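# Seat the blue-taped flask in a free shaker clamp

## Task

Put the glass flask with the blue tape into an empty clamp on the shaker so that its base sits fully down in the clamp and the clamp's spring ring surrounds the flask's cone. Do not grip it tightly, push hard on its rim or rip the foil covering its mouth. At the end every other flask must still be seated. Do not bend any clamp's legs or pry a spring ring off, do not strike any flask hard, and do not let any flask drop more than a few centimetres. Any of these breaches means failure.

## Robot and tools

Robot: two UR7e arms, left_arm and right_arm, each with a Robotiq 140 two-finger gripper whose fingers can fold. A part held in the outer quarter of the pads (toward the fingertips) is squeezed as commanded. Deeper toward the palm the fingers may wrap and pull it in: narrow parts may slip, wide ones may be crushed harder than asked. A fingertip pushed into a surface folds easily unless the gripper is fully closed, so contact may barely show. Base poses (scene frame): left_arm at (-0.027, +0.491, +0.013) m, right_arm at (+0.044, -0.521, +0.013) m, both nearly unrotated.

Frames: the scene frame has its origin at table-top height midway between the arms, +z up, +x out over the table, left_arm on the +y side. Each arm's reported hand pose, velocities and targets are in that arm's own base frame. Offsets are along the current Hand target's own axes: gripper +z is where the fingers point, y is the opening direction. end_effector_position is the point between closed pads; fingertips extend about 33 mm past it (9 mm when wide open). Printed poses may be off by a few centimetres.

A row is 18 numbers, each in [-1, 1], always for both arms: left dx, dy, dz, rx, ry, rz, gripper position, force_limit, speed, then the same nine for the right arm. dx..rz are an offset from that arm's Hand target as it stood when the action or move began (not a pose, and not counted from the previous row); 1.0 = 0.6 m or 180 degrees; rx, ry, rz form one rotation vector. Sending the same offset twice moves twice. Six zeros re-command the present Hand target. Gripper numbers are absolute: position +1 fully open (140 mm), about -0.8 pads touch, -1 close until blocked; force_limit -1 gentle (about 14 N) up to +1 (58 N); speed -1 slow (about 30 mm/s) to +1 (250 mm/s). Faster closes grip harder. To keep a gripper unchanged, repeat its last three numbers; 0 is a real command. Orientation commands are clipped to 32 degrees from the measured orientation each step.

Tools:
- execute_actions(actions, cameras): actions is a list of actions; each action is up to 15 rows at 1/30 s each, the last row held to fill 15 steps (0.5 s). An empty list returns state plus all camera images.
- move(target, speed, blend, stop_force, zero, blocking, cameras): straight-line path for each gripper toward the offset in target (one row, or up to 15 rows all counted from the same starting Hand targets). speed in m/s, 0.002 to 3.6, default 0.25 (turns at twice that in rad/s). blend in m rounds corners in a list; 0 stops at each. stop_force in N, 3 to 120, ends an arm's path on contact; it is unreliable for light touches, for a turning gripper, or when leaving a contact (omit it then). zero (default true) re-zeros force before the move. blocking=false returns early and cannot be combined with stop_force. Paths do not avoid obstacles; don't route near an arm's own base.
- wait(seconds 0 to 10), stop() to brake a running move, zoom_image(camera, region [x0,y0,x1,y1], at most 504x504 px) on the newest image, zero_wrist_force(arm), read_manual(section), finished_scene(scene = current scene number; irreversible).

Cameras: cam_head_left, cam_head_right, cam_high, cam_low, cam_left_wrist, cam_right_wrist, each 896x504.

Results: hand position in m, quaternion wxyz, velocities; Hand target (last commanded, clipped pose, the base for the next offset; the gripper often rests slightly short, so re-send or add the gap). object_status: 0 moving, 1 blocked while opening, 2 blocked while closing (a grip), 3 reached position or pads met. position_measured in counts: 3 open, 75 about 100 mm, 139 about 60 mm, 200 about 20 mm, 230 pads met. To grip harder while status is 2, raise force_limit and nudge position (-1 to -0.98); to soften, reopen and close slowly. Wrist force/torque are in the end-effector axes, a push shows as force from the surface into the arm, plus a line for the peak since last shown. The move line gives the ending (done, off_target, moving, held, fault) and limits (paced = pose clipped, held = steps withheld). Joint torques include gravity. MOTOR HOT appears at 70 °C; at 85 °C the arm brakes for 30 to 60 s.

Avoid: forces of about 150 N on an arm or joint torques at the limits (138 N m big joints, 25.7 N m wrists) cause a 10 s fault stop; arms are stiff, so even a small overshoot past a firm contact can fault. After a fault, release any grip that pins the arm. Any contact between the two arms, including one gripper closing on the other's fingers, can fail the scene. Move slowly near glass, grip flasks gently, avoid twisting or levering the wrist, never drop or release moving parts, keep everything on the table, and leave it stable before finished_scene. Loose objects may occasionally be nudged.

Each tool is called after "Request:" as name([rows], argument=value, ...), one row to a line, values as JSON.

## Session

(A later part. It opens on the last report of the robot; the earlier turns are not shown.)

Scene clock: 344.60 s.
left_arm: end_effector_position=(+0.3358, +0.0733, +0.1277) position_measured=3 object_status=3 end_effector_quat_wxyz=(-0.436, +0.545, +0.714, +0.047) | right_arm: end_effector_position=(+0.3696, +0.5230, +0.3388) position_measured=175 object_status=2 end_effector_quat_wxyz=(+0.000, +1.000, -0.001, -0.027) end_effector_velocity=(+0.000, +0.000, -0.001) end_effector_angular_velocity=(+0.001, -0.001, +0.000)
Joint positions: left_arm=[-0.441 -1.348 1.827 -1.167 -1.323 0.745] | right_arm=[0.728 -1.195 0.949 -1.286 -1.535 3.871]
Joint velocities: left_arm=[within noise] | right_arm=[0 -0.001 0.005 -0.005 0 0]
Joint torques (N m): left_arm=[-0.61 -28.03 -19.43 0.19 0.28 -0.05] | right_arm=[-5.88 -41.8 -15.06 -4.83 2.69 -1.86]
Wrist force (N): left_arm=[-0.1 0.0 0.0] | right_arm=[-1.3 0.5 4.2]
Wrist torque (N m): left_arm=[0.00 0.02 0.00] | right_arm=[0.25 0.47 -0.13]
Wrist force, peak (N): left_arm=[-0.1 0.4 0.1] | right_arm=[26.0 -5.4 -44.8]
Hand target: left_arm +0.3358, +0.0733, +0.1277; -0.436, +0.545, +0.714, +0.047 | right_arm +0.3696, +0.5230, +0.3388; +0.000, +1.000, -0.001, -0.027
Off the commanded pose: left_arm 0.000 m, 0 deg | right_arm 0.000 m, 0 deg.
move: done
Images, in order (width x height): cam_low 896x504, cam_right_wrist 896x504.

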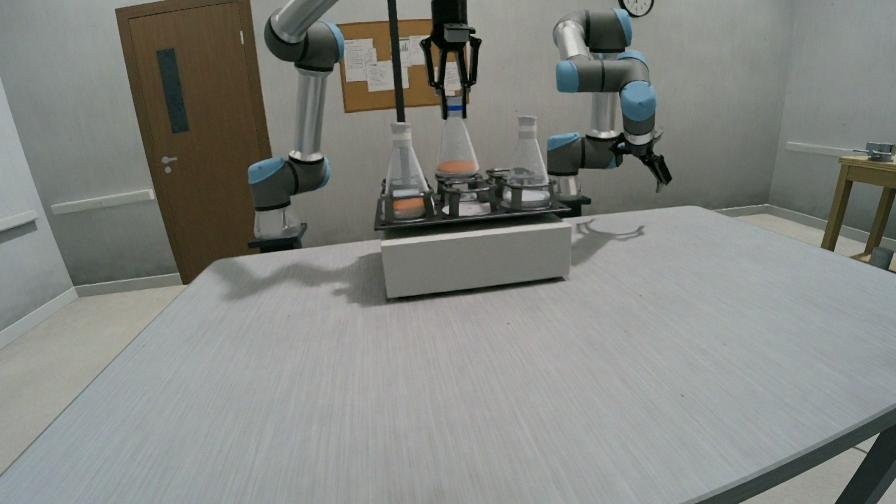

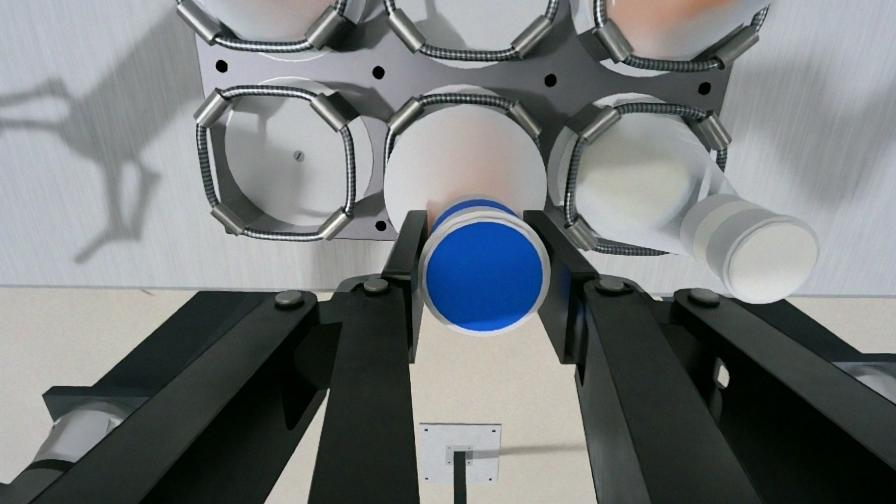

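Request:
move([
  [0,0,0,0,0,0,1,1,1,0.0024,-0.0025,0.052,0,0,0,-1,-1,-1],
], speed=0.012, stop_force=45, cameras=["cam_low","cam_right_wrist","cam_high"])

Request:
zoom_image(camera="cam_low", region=[410, 100, 530, 220])

Request:
zoom_image(camera="cam_high", region=[420, 150, 540, 270])

Scene clock: 372.53 s.
left_arm: end_effector_position=(+0.3358, +0.0733, +0.1277) position_measured=3 object_status=3 end_effector_quat_wxyz=(-0.436, +0.545, +0.714, +0.047) | right_arm: end_effector_position=(+0.3696, +0.5237, +0.3258) position_measured=175 object_status=2 end_effector_quat_wxyz=(-0.001, +1.000, -0.001, -0.026)
Joint positions: left_arm=[-0.441 -1.348 1.827 -1.167 -1.323 0.745] | right_arm=[0.729 -1.202 0.993 -1.324 -1.535 3.872]
Joint torques (N m): left_arm=[-1.03 -27.5 -19.03 0.07 0.73 -0.15] | right_arm=[2.97 -9.76 -22.51 5.7 1.9 -0.03]
Wrist force (N): left_arm=[-0.2 0.0 0.0] | right_arm=[9.6 -2.8 -29.4]
Wrist torque (N m): left_arm=[0.00 0.02 0.00] | right_arm=[0.46 0.51 -0.26]
Wrist force, peak (N): left_arm=[0.4 0.3 0.0] | right_arm=[13.0 -2.1 -44.6]
Hand target: left_arm +0.3358, +0.0733, +0.1277; -0.436, +0.545, +0.714, +0.047 | right_arm +0.3695, +0.5236, +0.3258; -0.001, +1.000, -0.001, -0.026 (not the last commanded pose)
Off the commanded pose: left_arm 0.000 m, 0 deg | right_arm 0.018 m, 0 deg.
move: contact (right_arm)
Images, in order (width x height): cam_high 896x504, cam_low 896x504, cam_right_wrist 896x504.

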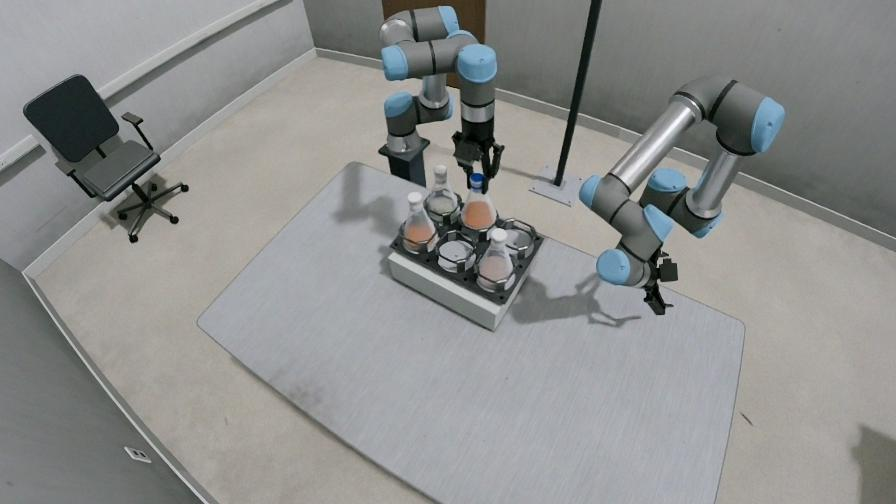

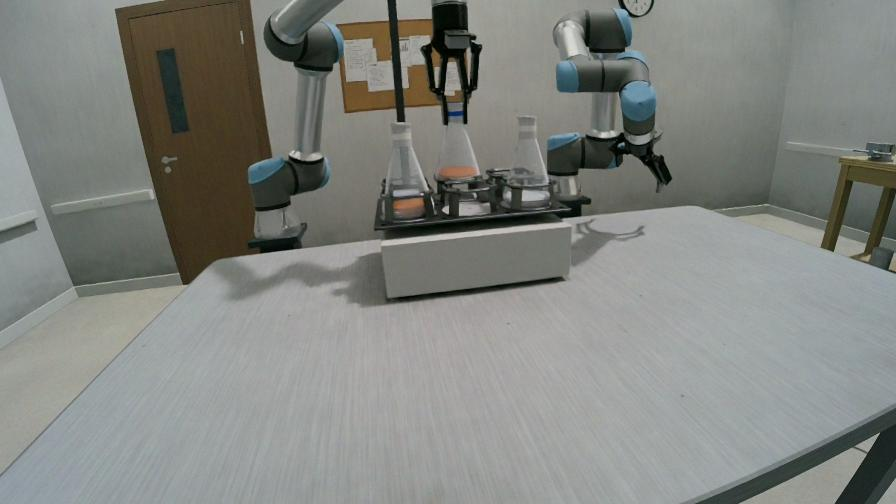

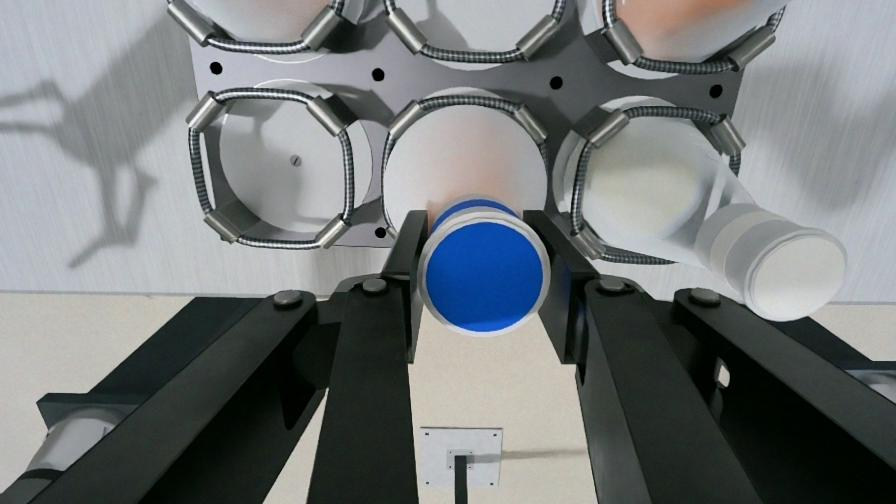

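Scaled by 4.200 from the camera's 896x504 image, which has a finer 1280x720 frame.

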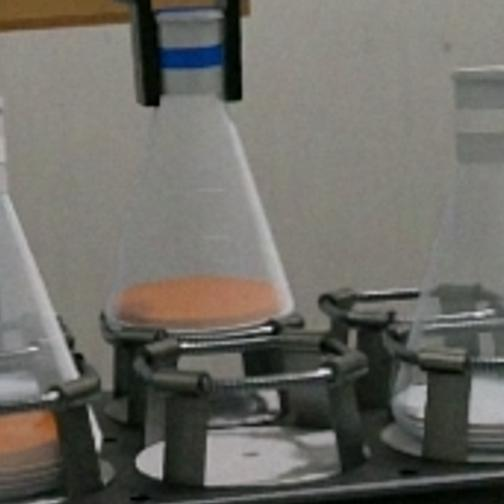

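Scaled by 4.200 from the camera's 896x504 image, which has a finer 1280x720 frame.

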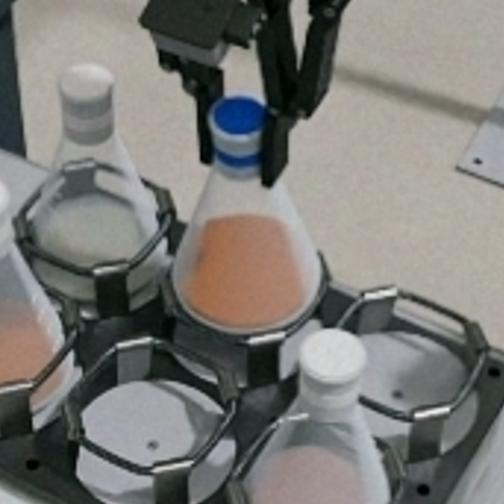

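Request:
move([
  [0,0,0,0,0,0,1,1,1,-0.003,0,0.03,0,0,0,-1,-1,-1],
], speed=0.01, stop_force=45, cameras=["cam_low","cam_right_wrist","cam_high"])

Request:
zoom_image(camera="cam_low", region=[410, 100, 530, 220])

Request:
zoom_image(camera="cam_high", region=[420, 150, 540, 270])

Scene clock: 386.33 s.
left_arm: end_effector_position=(+0.3358, +0.0733, +0.1277) position_measured=3 object_status=3 end_effector_quat_wxyz=(-0.436, +0.545, +0.714, +0.047) | right_arm: end_effector_position=(+0.3668, +0.5237, +0.3079) position_measured=175 object_status=2 end_effector_quat_wxyz=(-0.001, +1.000, -0.001, -0.026)
Joint positions: left_arm=[-0.441 -1.348 1.827 -1.167 -1.323 0.745] | right_arm=[0.732 -1.216 1.058 -1.375 -1.535 3.874]
Joint torques (N m): left_arm=[0.62 -27.54 -18.54 0.32 0.55 -0.2] | right_arm=[4.87 -29.52 -31.73 2.04 -2.16 0.72]
Wrist force (N): left_arm=[0.2 0.2 -0.2] | right_arm=[3.9 -2.8 -12.4]
Wrist torque (N m): left_arm=[0.05 -0.04 0.01] | right_arm=[0.36 0.38 -0.16]
Wrist force, peak (N): left_arm=[0.2 0.4 0.2] | right_arm=[6.6 -1.6 -73.4]
Hand target: left_arm +0.3358, +0.0733, +0.1277; -0.436, +0.545, +0.714, +0.047 | right_arm +0.3668, +0.5237, +0.3079; -0.001, +1.000, -0.001, -0.026
Off the commanded pose: left_arm 0.000 m, 0 deg | right_arm 0.000 m, 0 deg.
move: done
Images, in order (width x height): cam_high 896x504, cam_low 896x504, cam_right_wrist 896x504.

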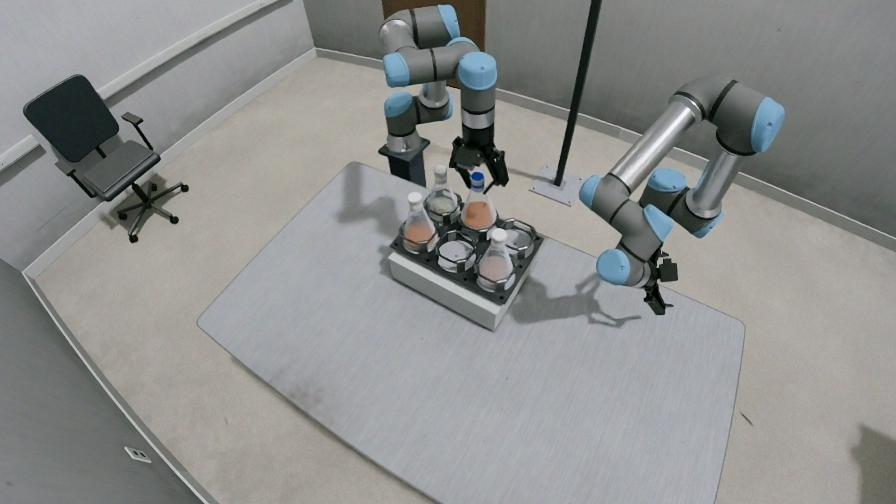

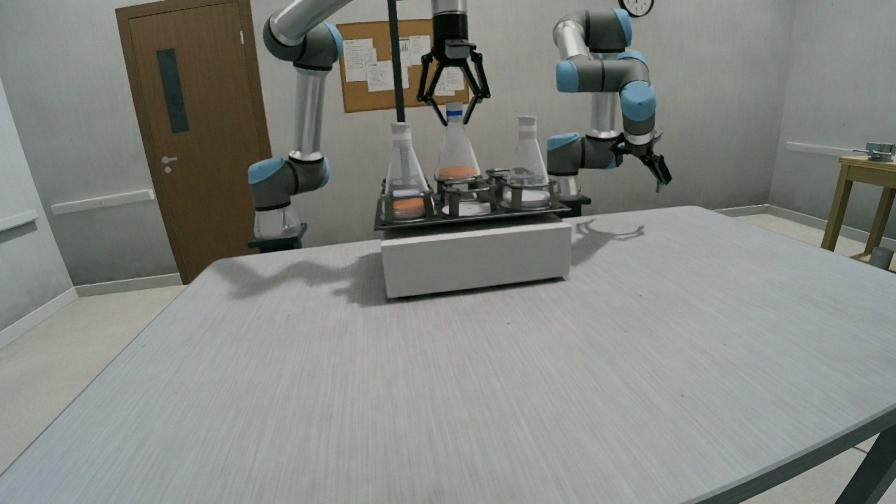

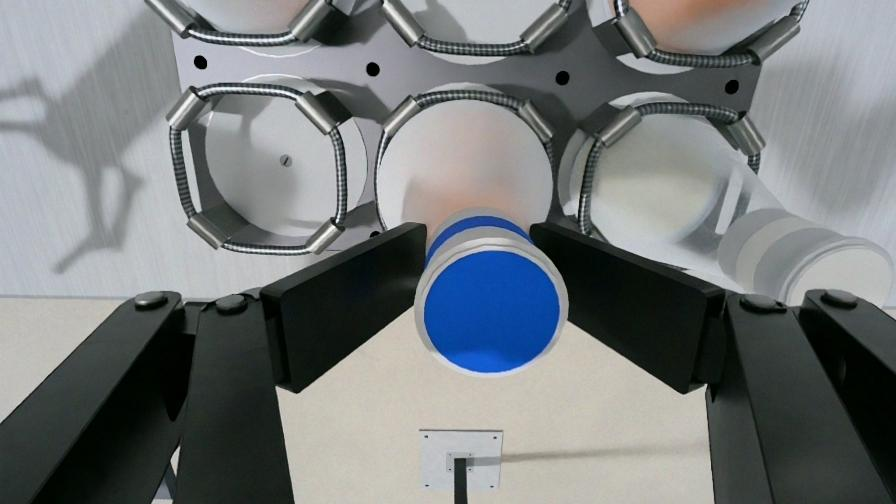

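Scaled by 4.200 from the camera's 896x504 image, which has a finer 1280x720 frame.

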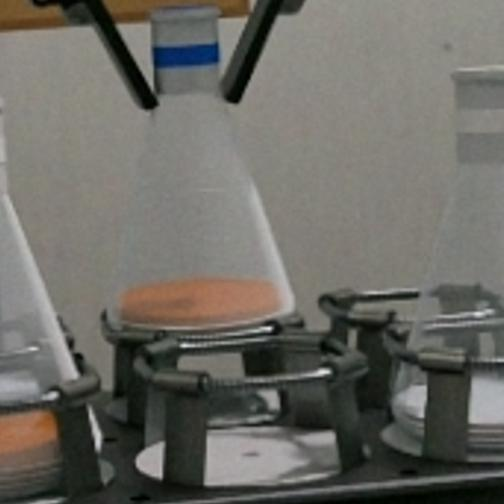

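Scaled by 4.200 from the camera's 896x504 image, which has a finer 1280x720 frame.

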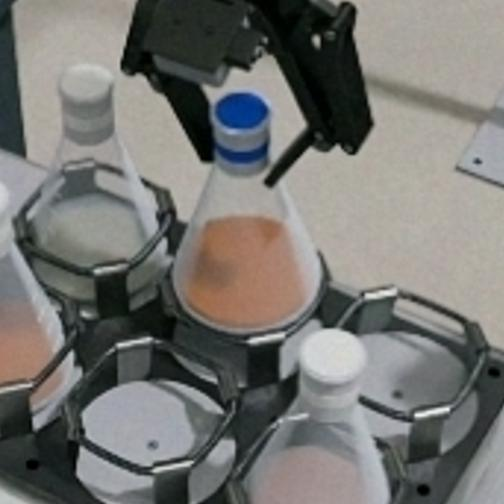

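Request:
move([
  [0,0,0,0,0,0,1,1,1,-0.0015,0,-0.032,0,0,0,-1,-1,-1],
  [0,0,0,0,0,0,1,1,1,0.025,0,-0.027,0,0,0,-1,-1,-1],
], speed=0.02, cameras=["cam_low","cam_right_wrist","cam_high"])

Request:
zoom_image(camera="cam_low", region=[410, 100, 530, 220])

Request:
zoom_image(camera="cam_high", region=[420, 150, 540, 270])

Scene clock: 407.60 s.
left_arm: end_effector_position=(+0.3358, +0.0733, +0.1277) position_measured=3 object_status=3 end_effector_quat_wxyz=(-0.436, +0.545, +0.714, +0.047) | right_arm: end_effector_position=(+0.3828, +0.5236, +0.3232) position_measured=175 object_status=2 end_effector_quat_wxyz=(-0.001, +1.000, -0.001, -0.026)
Joint positions: left_arm=[-0.441 -1.348 1.827 -1.167 -1.323 0.745] | right_arm=[0.715 -1.181 0.97 -1.321 -1.535 3.858]
Joint torques (N m): left_arm=[-0.17 -28.89 -18.96 0.19 0.79 -0.24] | right_arm=[6.08 -49.8 -23.86 -1.04 -2.13 0.2]
Wrist force (N): left_arm=[0.2 0.0 0.0] | right_arm=[-1.3 0.6 4.2]
Wrist torque (N m): left_arm=[0.00 -0.06 0.00] | right_arm=[0.26 0.44 -0.12]
Wrist force, peak (N): left_arm=[-0.1 0.5 0.0] | right_arm=[3.7 -2.9 -13.2]
Hand target: left_arm +0.3358, +0.0733, +0.1277; -0.436, +0.545, +0.714, +0.047 | right_arm +0.3826, +0.5236, +0.3233; -0.001, +1.000, -0.001, -0.026
Off the commanded pose: left_arm 0.000 m, 0 deg | right_arm 0.000 m, 0 deg.
move: done
Images, in order (width x height): cam_high 896x504, cam_low 896x504, cam_right_wrist 896x504.

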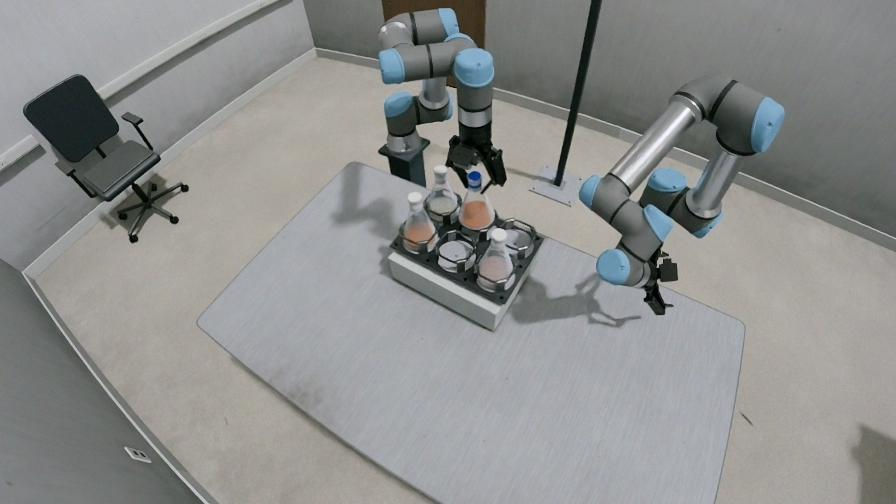

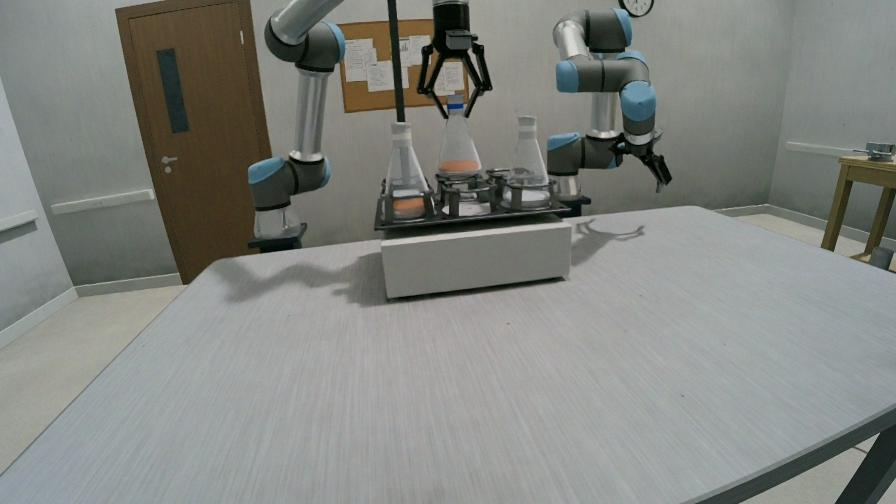

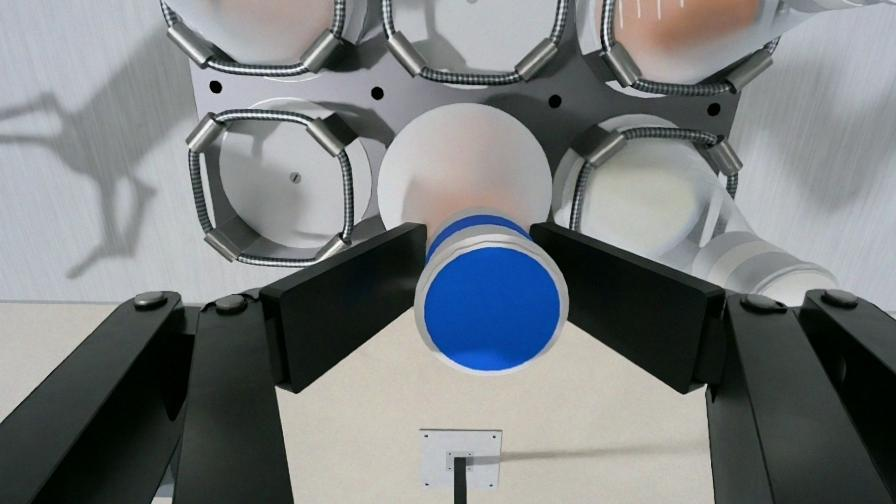

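Scaled by 4.200 from the camera's 896x504 image, which has a finer 1280x720 frame.

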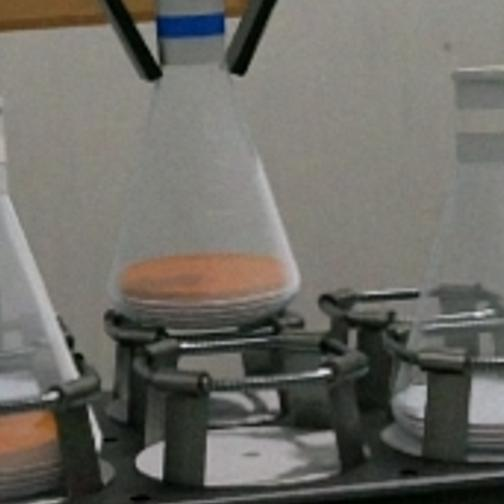

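Scaled by 4.200 from the camera's 896x504 image, which has a finer 1280x720 frame.

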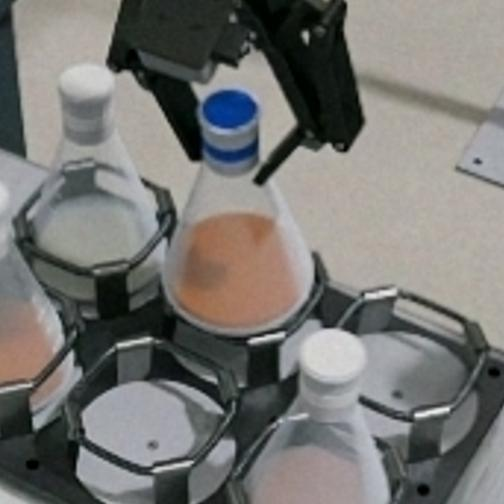

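Request:
move([
  [0,0,0,0,0,0,1,1,1,-0.0068,0,-0.128,0,0,0,-1,-1,-1],
  [0,0,0,0,0,0,1,1,1,-0.2563,0,-0.1147,0,0,0,-1,-1,-1],
  [0,0,0,0,0,0,1,1,1,-0.2563,0.5167,-0.1147,0,0,0,-1,-1,-1],
  [0,0,0,0,0,0,1,1,1,-0.0481,0.5167,0.036,0,0.0147,0,-1,-1,-1],
], speed=[0.08,0.15,0.18,0.12], blend=[0.03,0.03,0.04,0])

Request:
move([
  [0,0,0,0,0,0,1,1,1,0,0,0.23,0,0,0,-1,-1,-1],
], speed=0.1, cameras=["cam_low"])

Request:
zoom_image(camera="cam_low", region=[240, 120, 400, 280])

Request:
move([
  [0,0,0,0,0,0,1,1,1,0,0,0.06,0,0,0,-1,-1,-1],
], speed=0.02, stop_force=6, cameras=["cam_low","cam_right_wrist"])

Request:
zoom_image(camera="cam_low", region=[240, 120, 400, 280])

Scene clock: 440.90 s.
left_arm: end_effector_position=(+0.3358, +0.0733, +0.1277) position_measured=3 object_status=3 end_effector_quat_wxyz=(-0.436, +0.545, +0.714, +0.047) | right_arm: end_effector_position=(+0.3521, +0.2136, +0.3028) position_measured=175 object_status=2 end_effector_quat_wxyz=(+0.000, +1.000, -0.001, -0.003)
Joint positions: left_arm=[-0.441 -1.348 1.827 -1.167 -1.323 0.745] | right_arm=[0.214 -1.805 1.706 -1.466 -1.568 3.357]
Joint torques (N m): left_arm=[-0.79 -27.77 -18.63 0.49 0.8 -0.1] | right_arm=[6.41 -25.16 -41.06 -2.74 -0.35 2.04]
Wrist force (N): left_arm=[0.2 -0.2 -0.2] | right_arm=[-1.1 0.8 3.8]
Wrist torque (N m): left_arm=[-0.03 -0.03 0.00] | right_arm=[0.29 0.39 -0.14]
Wrist force, peak (N): left_arm=[0.3 0.3 0.0] | right_arm=[-1.3 0.6 5.9]
Hand target: left_arm +0.3358, +0.0733, +0.1277; -0.436, +0.545, +0.714, +0.047 | right_arm +0.3521, +0.2137, +0.3029; -0.001, +1.000, -0.001, -0.003
Off the commanded pose: left_arm 0.000 m, 0 deg | right_arm 0.000 m, 0 deg.
move: done

Scene clock: 442.73 s.
left_arm: end_effector_position=(+0.3358, +0.0733, +0.1277) position_measured=3 object_status=3 end_effector_quat_wxyz=(-0.436, +0.545, +0.714, +0.047) | right_arm: end_effector_position=(+0.3511, +0.2138, +0.1648) position_measured=175 object_status=2 end_effector_quat_wxyz=(-0.001, +1.000, -0.001, -0.003)
Joint positions: left_arm=[-0.441 -1.348 1.827 -1.167 -1.323 0.745] | right_arm=[0.215 -1.779 2.041 -1.827 -1.568 3.358]
Joint torques (N m): left_arm=[0.79 -27.01 -19.44 0.46 0.93 -0.18] | right_arm=[6.69 -29.42 -37.37 -2.87 2.8 1.69]
Wrist force (N): left_arm=[0.2 0.2 0.1] | right_arm=[-1.3 0.4 3.8]
Wrist torque (N m): left_arm=[0.05 -0.05 0.00] | right_arm=[0.24 0.34 -0.25]
Wrist force, peak (N): left_arm=[0.3 0.2 0.2] | right_arm=[-1.5 0.4 5.3]
Hand target: left_arm +0.3358, +0.0733, +0.1277; -0.436, +0.545, +0.714, +0.047 | right_arm +0.3512, +0.2138, +0.1649; -0.001, +1.000, -0.001, -0.003
Off the commanded pose: left_arm 0.000 m, 0 deg | right_arm 0.000 m, 0 deg.
move: done
Images, in order (width x height): cam_low 896x504.

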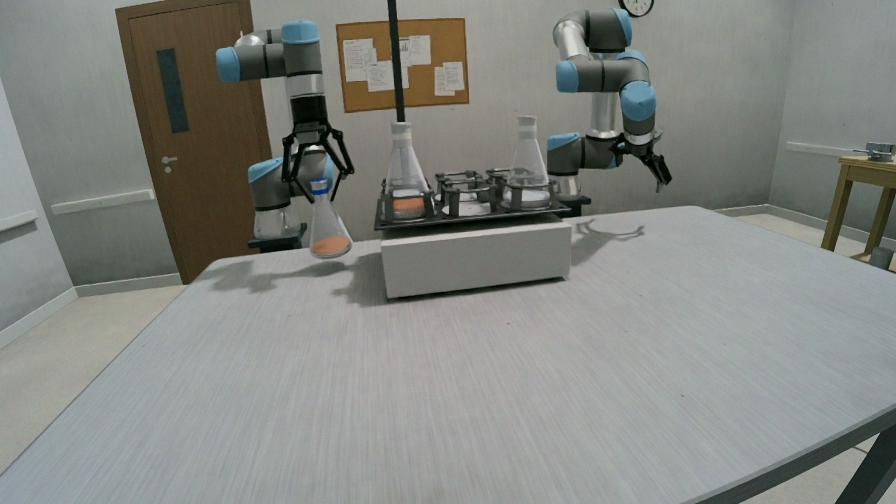

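Scaled by 3.150 from the camera's 896x504 image, which has a finer 1280x720 frame.

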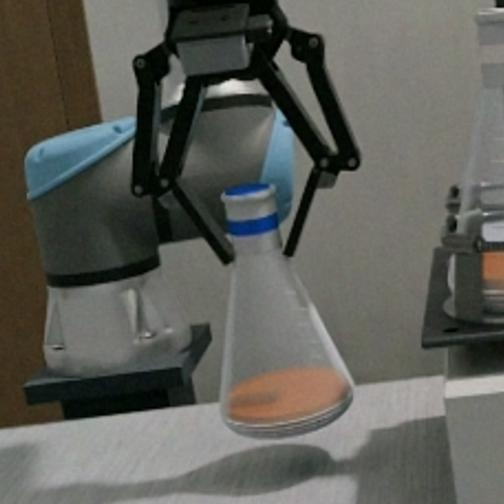

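Scene clock: 445.67 s.
left_arm: end_effector_position=(+0.3358, +0.0733, +0.1277) position_measured=3 object_status=3 end_effector_quat_wxyz=(-0.436, +0.545, +0.714, +0.047) | right_arm: end_effector_position=(+0.3510, +0.2139, +0.1299) position_measured=175 object_status=2 end_effector_quat_wxyz=(-0.001, +1.000, -0.001, -0.003)
Joint positions: left_arm=[-0.441 -1.348 1.827 -1.167 -1.323 0.745] | right_arm=[0.215 -1.751 2.113 -1.927 -1.568 3.358]
Joint torques (N m): left_arm=[-1.01 -27.09 -18.86 0.3 0.85 -0.13] | right_arm=[-3.89 -28.51 -38.71 -4.98 -2.23 1.56]
Wrist force (N): left_arm=[0.2 0.1 0.0] | right_arm=[-1.1 0.6 3.6]
Wrist torque (N m): left_arm=[0.02 -0.03 0.00] | right_arm=[0.25 0.30 -0.26]
Wrist force, peak (N): left_arm=[0.2 0.1 0.4] | right_arm=[-5.9 -0.7 -13.8]
Hand target: left_arm +0.3358, +0.0733, +0.1277; -0.436, +0.545, +0.714, +0.047 | right_arm +0.3510, +0.2139, +0.1299; -0.001, +1.000, -0.001, -0.003 (not the last commanded pose)
Off the commanded pose: left_arm 0.000 m, 0 deg | right_arm 0.001 m, 0 deg.
move: contact (right_arm)
Images, in order (width x height): cam_low 896x504, cam_right_wrist 896x504.

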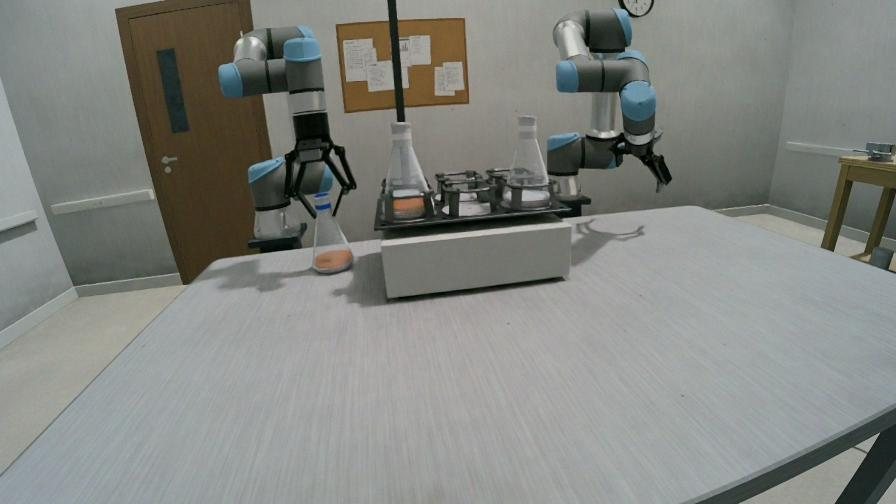

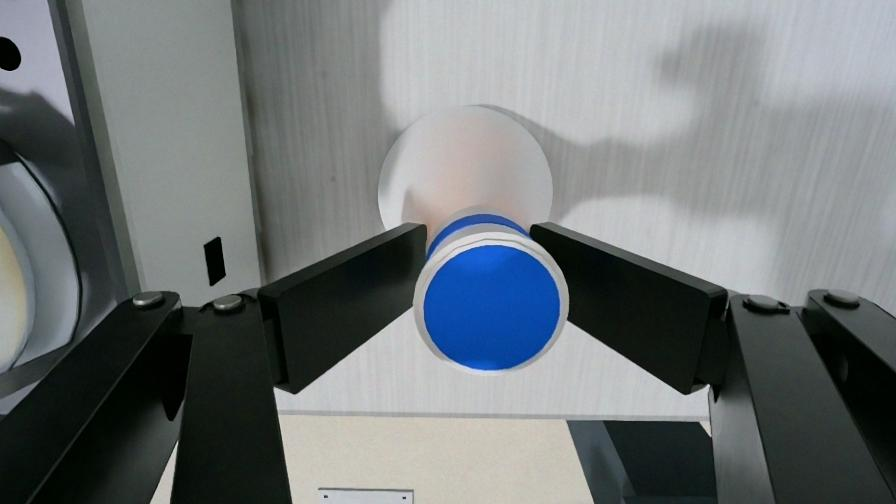

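Scaled by 3.150 from the camera's 896x504 image, which has a finer 1280x720 frame.

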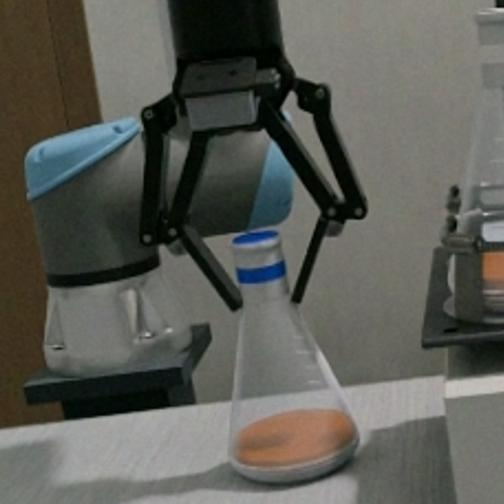

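Request:
move([
  [0,0,0,0,0,0,1,1,1,0,0,0,0,0,0,0.4,-1,-1],
])

Request:
wait(seconds=1.2)

Request:
move([
  [0,0,0,0,0,0,1,1,1,0,0,-0.06,0,0,0,0.4,-1,-1],
  [0,0,0,0,0,0,1,1,1,-0.0087,0,-0.0277,0,0.068,0,0.4,-1,-1],
], speed=0.1, cameras=["cam_low","cam_right_wrist"])

Request:
zoom_image(camera="cam_low", region=[240, 120, 400, 280])

Scene clock: 460.57 s.
left_arm: end_effector_position=(+0.3358, +0.0733, +0.1277) position_measured=3 object_status=3 end_effector_quat_wxyz=(-0.436, +0.545, +0.714, +0.047) | right_arm: end_effector_position=(+0.3510, +0.2139, +0.1299) position_measured=78 object_status=0 end_effector_quat_wxyz=(-0.001, +1.000, -0.001, -0.003)
Joint positions: left_arm=[-0.441 -1.348 1.827 -1.167 -1.323 0.745] | right_arm=[0.215 -1.751 2.113 -1.927 -1.568 3.358]
Joint torques (N m): left_arm=[0.21 -26.86 -19.06 0.19 0.84 -0.1] | right_arm=[2.86 -2.77 -12.89 -0.85 2.74 -0.33]
Wrist force (N): left_arm=[-0.1 0.1 0.3] | right_arm=[-1.1 0.7 0.5]
Wrist torque (N m): left_arm=[0.02 0.00 0.00] | right_arm=[0.28 0.28 -0.24]
Wrist force, peak (N): left_arm=[-0.2 0.3 0.4] | right_arm=[-3.4 0.3 -4.5]
Hand target: left_arm +0.3358, +0.0733, +0.1277; -0.436, +0.545, +0.714, +0.047 | right_arm +0.3510, +0.2139, +0.1299; -0.001, +1.000, -0.001, -0.003
Off the commanded pose: left_arm 0.000 m, 0 deg | right_arm 0.000 m, 0 deg.
move: done

Scene clock: 461.77 s.
left_arm: end_effector_position=(+0.3358, +0.0733, +0.1277) position_measured=3 object_status=3 end_effector_quat_wxyz=(-0.436, +0.545, +0.714, +0.047) | right_arm: end_effector_position=(+0.3510, +0.2139, +0.1299) position_measured=78 object_status=3 end_effector_quat_wxyz=(-0.001, +1.000, -0.001, -0.003)
Joint positions: left_arm=[-0.441 -1.348 1.827 -1.167 -1.323 0.745] | right_arm=[0.215 -1.751 2.113 -1.927 -1.568 3.358]
Joint torques (N m): left_arm=[-0.99 -27.43 -18.47 0.32 0.91 -0.2] | right_arm=[4.98 -3.19 -12.95 -0.64 2.62 -0.68]
Wrist force (N): left_arm=[0.0 0.1 0.1] | right_arm=[-1.2 0.5 0.6]
Wrist torque (N m): left_arm=[0.02 -0.03 0.00] | right_arm=[0.24 0.30 -0.24]
Wrist force, peak (N): left_arm=[0.1 0.4 0.1] | right_arm=[-1.4 0.8 0.5]
Hand target: left_arm +0.3358, +0.0733, +0.1277; -0.436, +0.545, +0.714, +0.047 | right_arm +0.3510, +0.2139, +0.1299; -0.001, +1.000, -0.001, -0.003
Tool commands: left_gripper/position=+1.0 left_gripper/force_limit=+1.0 left_gripper/speed=+1.0 right_gripper/position=+0.4 right_gripper/force_limit=-1.0 right_gripper/speed=-1.0
Off the commanded pose: left_arm 0.000 m, 0 deg | right_arm 0.000 m, 0 deg.
wait: 1.20 s; at rest by 0.17 s

Scene clock: 463.93 s.
left_arm: end_effector_position=(+0.3358, +0.0733, +0.1277) position_measured=3 object_status=3 end_effector_quat_wxyz=(-0.436, +0.545, +0.714, +0.047) | right_arm: end_effector_position=(+0.3458, +0.2139, +0.1465) position_measured=78 object_status=3 end_effector_quat_wxyz=(+0.000, +0.995, -0.001, +0.103)
Joint positions: left_arm=[-0.441 -1.348 1.827 -1.167 -1.323 0.745] | right_arm=[0.262 -1.904 2.25 -2.117 -1.623 3.4]
Joint torques (N m): left_arm=[-0.79 -26.71 -17.59 0.28 0.81 -0.19] | right_arm=[-7.28 3.42 -36.74 -3.04 2.74 -2.04]
Wrist force (N): left_arm=[0.0 0.1 0.1] | right_arm=[-1.2 0.3 0.5]
Wrist torque (N m): left_arm=[0.01 0.00 0.00] | right_arm=[0.18 0.32 -0.16]
Wrist force, peak (N): left_arm=[0.0 0.3 0.3] | right_arm=[-1.5 0.8 2.4]
Hand target: left_arm +0.3358, +0.0733, +0.1277; -0.436, +0.545, +0.714, +0.047 | right_arm +0.3459, +0.2139, +0.1465; +0.000, +0.995, -0.001, +0.103
Off the commanded pose: left_arm 0.000 m, 0 deg | right_arm 0.000 m, 0 deg.
move: done
Images, in order (width x height): cam_low 896x504, cam_right_wrist 896x504.

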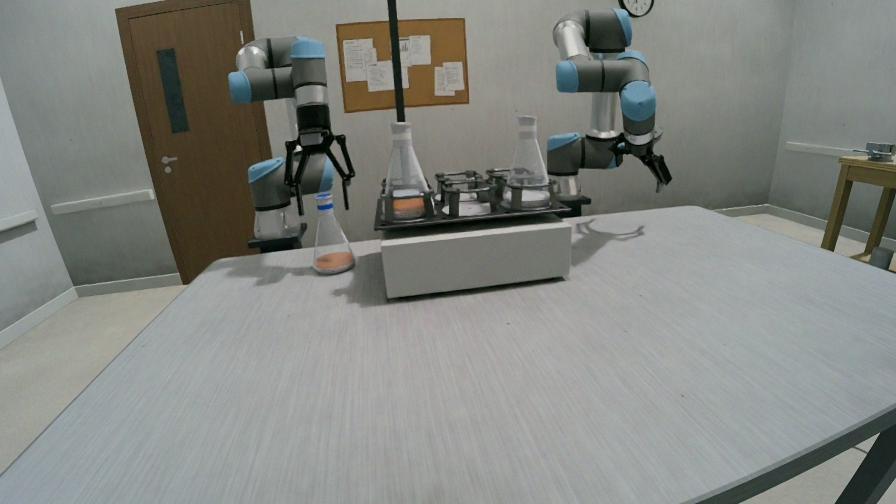

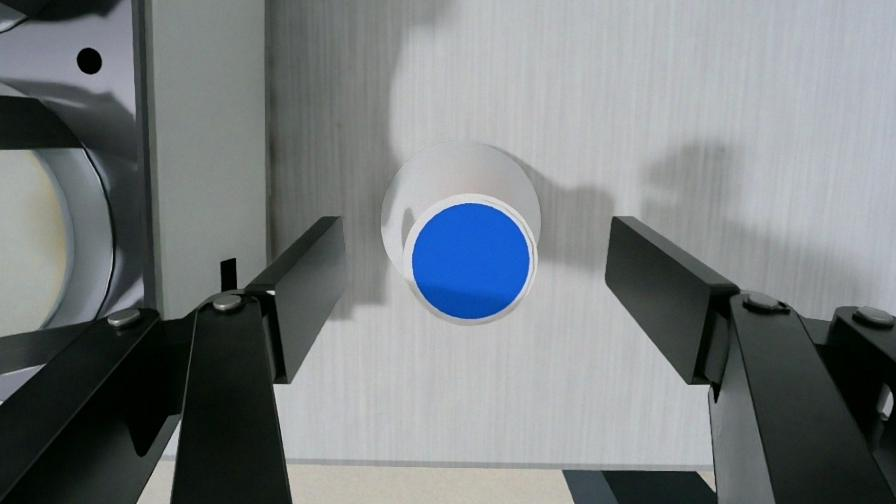

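Scaled by 3.150 from the camera's 896x504 image, which has a finer 1280x720 frame.

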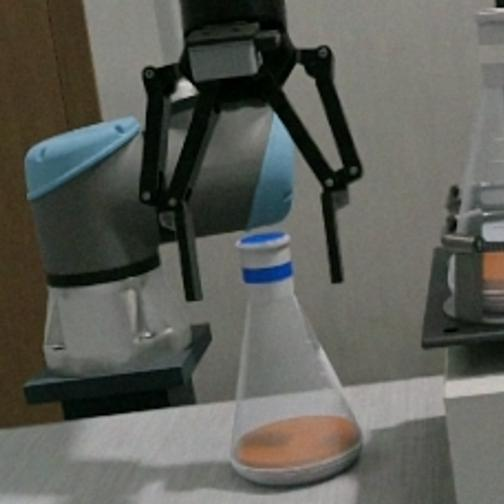

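Request:
move([
  [0,0,0,0,0,0,1,1,1,0,0,0,0,0,0,-1,-0.3,-1],
])

Request:
wait(seconds=1.2)

Request:
move([
  [0,0,0,0,0,0,1,1,1,0.0683,0,-0.3263,0,0,0,-1,-0.3,-1],
  [0,0,0,0,0,0,1,1,1,-0.107,-0.1435,-0.4312,0,-0.0657,0,-1,-0.3,-1],
  [0,0,0,0,0,0,1,1,1,-0.107,-0.5165,-0.4312,0,-0.0657,0,-1,-0.3,-1],
  [0,0,0,0,0,0,1,1,1,0.149,-0.5165,-0.4007,0,-0.0657,0,-1,-0.3,-1],
  [0,0,0,0,0,0,1,1,1,0.1302,-0.5165,-0.3108,0,-0.0657,0,-1,-0.3,-1],
], speed=[0.12,0.15,0.18,0.12,0.05], blend=[0.03,0.03,0.04,0.01,0], cameras=["cam_low","cam_right_wrist","cam_high"])

Request:
zoom_image(camera="cam_low", region=[410, 80, 530, 200])

Request:
zoom_image(camera="cam_high", region=[420, 150, 540, 270])

Scene clock: 485.10 s.
left_arm: end_effector_position=(+0.3358, +0.0733, +0.1277) position_measured=3 object_status=3 end_effector_quat_wxyz=(-0.436, +0.545, +0.714, +0.047) | right_arm: end_effector_position=(+0.3459, +0.2139, +0.1466) position_measured=174 object_status=0 end_effector_quat_wxyz=(-0.001, +0.995, -0.001, +0.103)
Joint positions: left_arm=[-0.441 -1.348 1.827 -1.167 -1.323 0.745] | right_arm=[0.262 -1.904 2.25 -2.117 -1.623 3.4]
Joint torques (N m): left_arm=[-1.01 -25.48 -18.93 0.4 0.84 -0.1] | right_arm=[-4.93 -0.48 -18.31 -1.48 -2.83 -1.92]
Wrist force (N): left_arm=[-0.1 0.0 0.1] | right_arm=[-1.7 -0.2 2.4]
Wrist torque (N m): left_arm=[0.00 0.00 0.01] | right_arm=[0.22 0.34 -0.13]
Wrist force, peak (N): left_arm=[0.0 0.2 0.4] | right_arm=[1.9 -6.6 -15.0]
Hand target: left_arm +0.3358, +0.0733, +0.1277; -0.436, +0.545, +0.714, +0.047 | right_arm +0.3459, +0.2139, +0.1465; +0.000, +0.995, -0.001, +0.103
Off the commanded pose: left_arm 0.000 m, 0 deg | right_arm 0.000 m, 0 deg.
move: done

Scene clock: 486.30 s.
left_arm: end_effector_position=(+0.3358, +0.0733, +0.1277) position_measured=3 object_status=3 end_effector_quat_wxyz=(-0.436, +0.545, +0.714, +0.047) | right_arm: end_effector_position=(+0.3459, +0.2139, +0.1465) position_measured=174 object_status=2 end_effector_quat_wxyz=(+0.000, +0.995, -0.001, +0.103)
Joint positions: left_arm=[-0.441 -1.348 1.827 -1.167 -1.323 0.745] | right_arm=[0.262 -1.904 2.25 -2.117 -1.623 3.4]
Joint torques (N m): left_arm=[-0.19 -26.42 -20.08 0.54 1.08 -0.09] | right_arm=[-1.45 -11.1 -12.74 -1.17 -2.87 -1.88]
Wrist force (N): left_arm=[-0.1 0.1 0.1] | right_arm=[-1.0 -0.9 -0.7]
Wrist torque (N m): left_arm=[0.02 0.00 0.00] | right_arm=[0.24 0.31 -0.14]
Wrist force, peak (N): left_arm=[0.3 0.3 0.2] | right_arm=[-1.6 -0.5 2.5]
Hand target: left_arm +0.3358, +0.0733, +0.1277; -0.436, +0.545, +0.714, +0.047 | right_arm +0.3459, +0.2139, +0.1465; +0.000, +0.995, -0.001, +0.103
Tool commands: left_gripper/position=+1.0 left_gripper/force_limit=+1.0 left_gripper/speed=+1.0 right_gripper/position=-1.0 right_gripper/force_limit=-0.3 right_gripper/speed=-1.0
Off the commanded pose: left_arm 0.000 m, 0 deg | right_arm 0.000 m, 0 deg.
wait: 1.20 s; at rest by 0.17 s

Scene clock: 492.97 s.
left_arm: end_effector_position=(+0.3358, +0.0733, +0.1277) position_measured=3 object_status=3 end_effector_quat_wxyz=(-0.436, +0.545, +0.714, +0.047) | right_arm: end_effector_position=(+0.3845, +0.5234, +0.3455) position_measured=174 object_status=2 end_effector_quat_wxyz=(-0.001, +1.000, -0.001, +0.000)
Joint positions: left_arm=[-0.441 -1.348 1.827 -1.167 -1.323 0.745] | right_arm=[0.73 -1.195 0.941 -1.318 -1.57 3.874]
Joint torques (N m): left_arm=[-0.8 -25.65 -19.66 0.5 0.88 -0.36] | right_arm=[3.95 -30.4 -38.87 -1.13 -1.7 1.4]
Wrist force (N): left_arm=[0.2 0.2 0.0] | right_arm=[-1.6 0.5 3.7]
Wrist torque (N m): left_arm=[0.05 -0.04 0.00] | right_arm=[0.21 0.47 -0.22]
Wrist force, peak (N): left_arm=[0.0 0.5 0.3] | right_arm=[-4.4 0.7 6.5]
Hand target: left_arm +0.3358, +0.0733, +0.1277; -0.436, +0.545, +0.714, +0.047 | right_arm +0.3845, +0.5235, +0.3454; -0.001, +1.000, -0.001, +0.000
Off the commanded pose: left_arm 0.000 m, 0 deg | right_arm 0.000 m, 0 deg.
move: done
Images, in order (width x height): cam_high 896x504, cam_low 896x504, cam_right_wrist 896x504.

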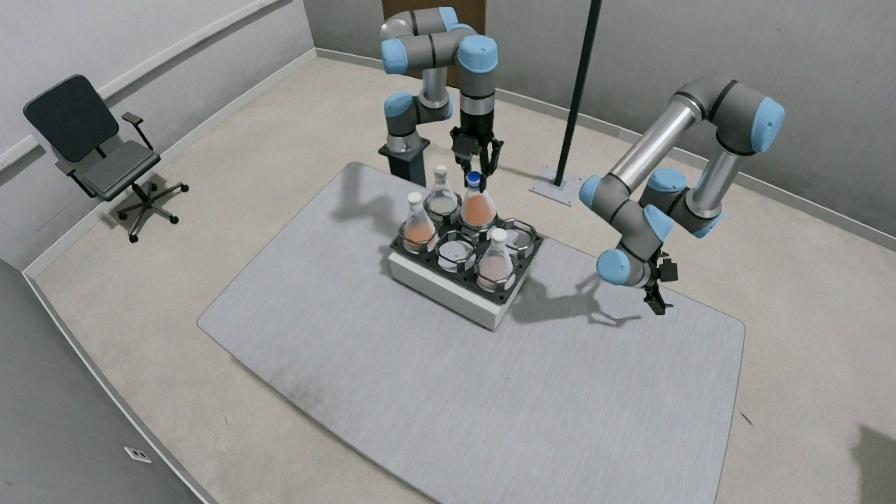

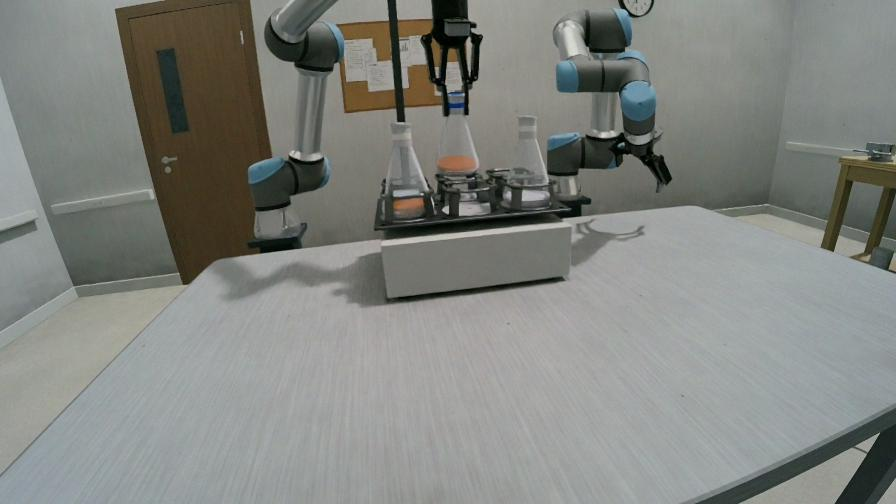

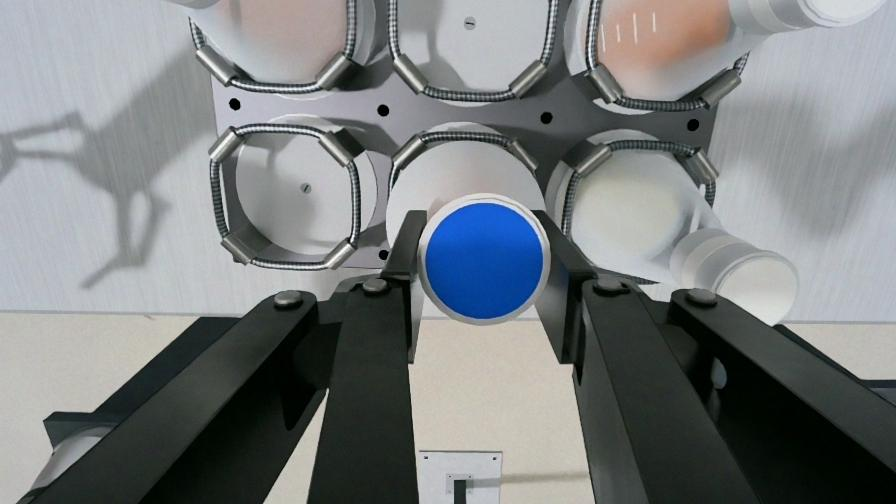

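Scaled by 4.200 from the camera's 896x504 image, which has a finer 1280x720 frame.

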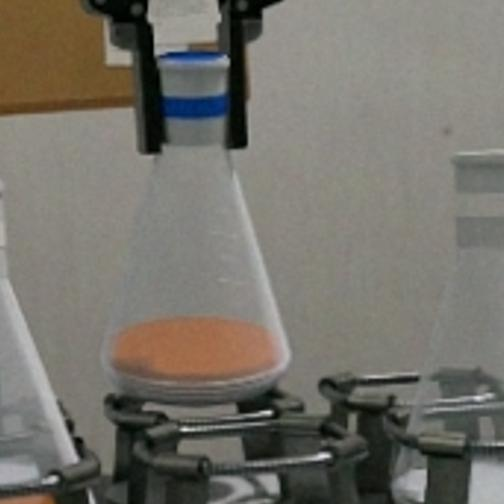

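Scaled by 4.200 from the camera's 896x504 image, which has a finer 1280x720 frame.

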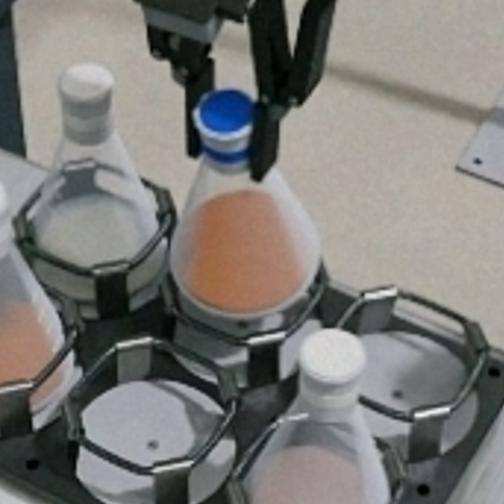

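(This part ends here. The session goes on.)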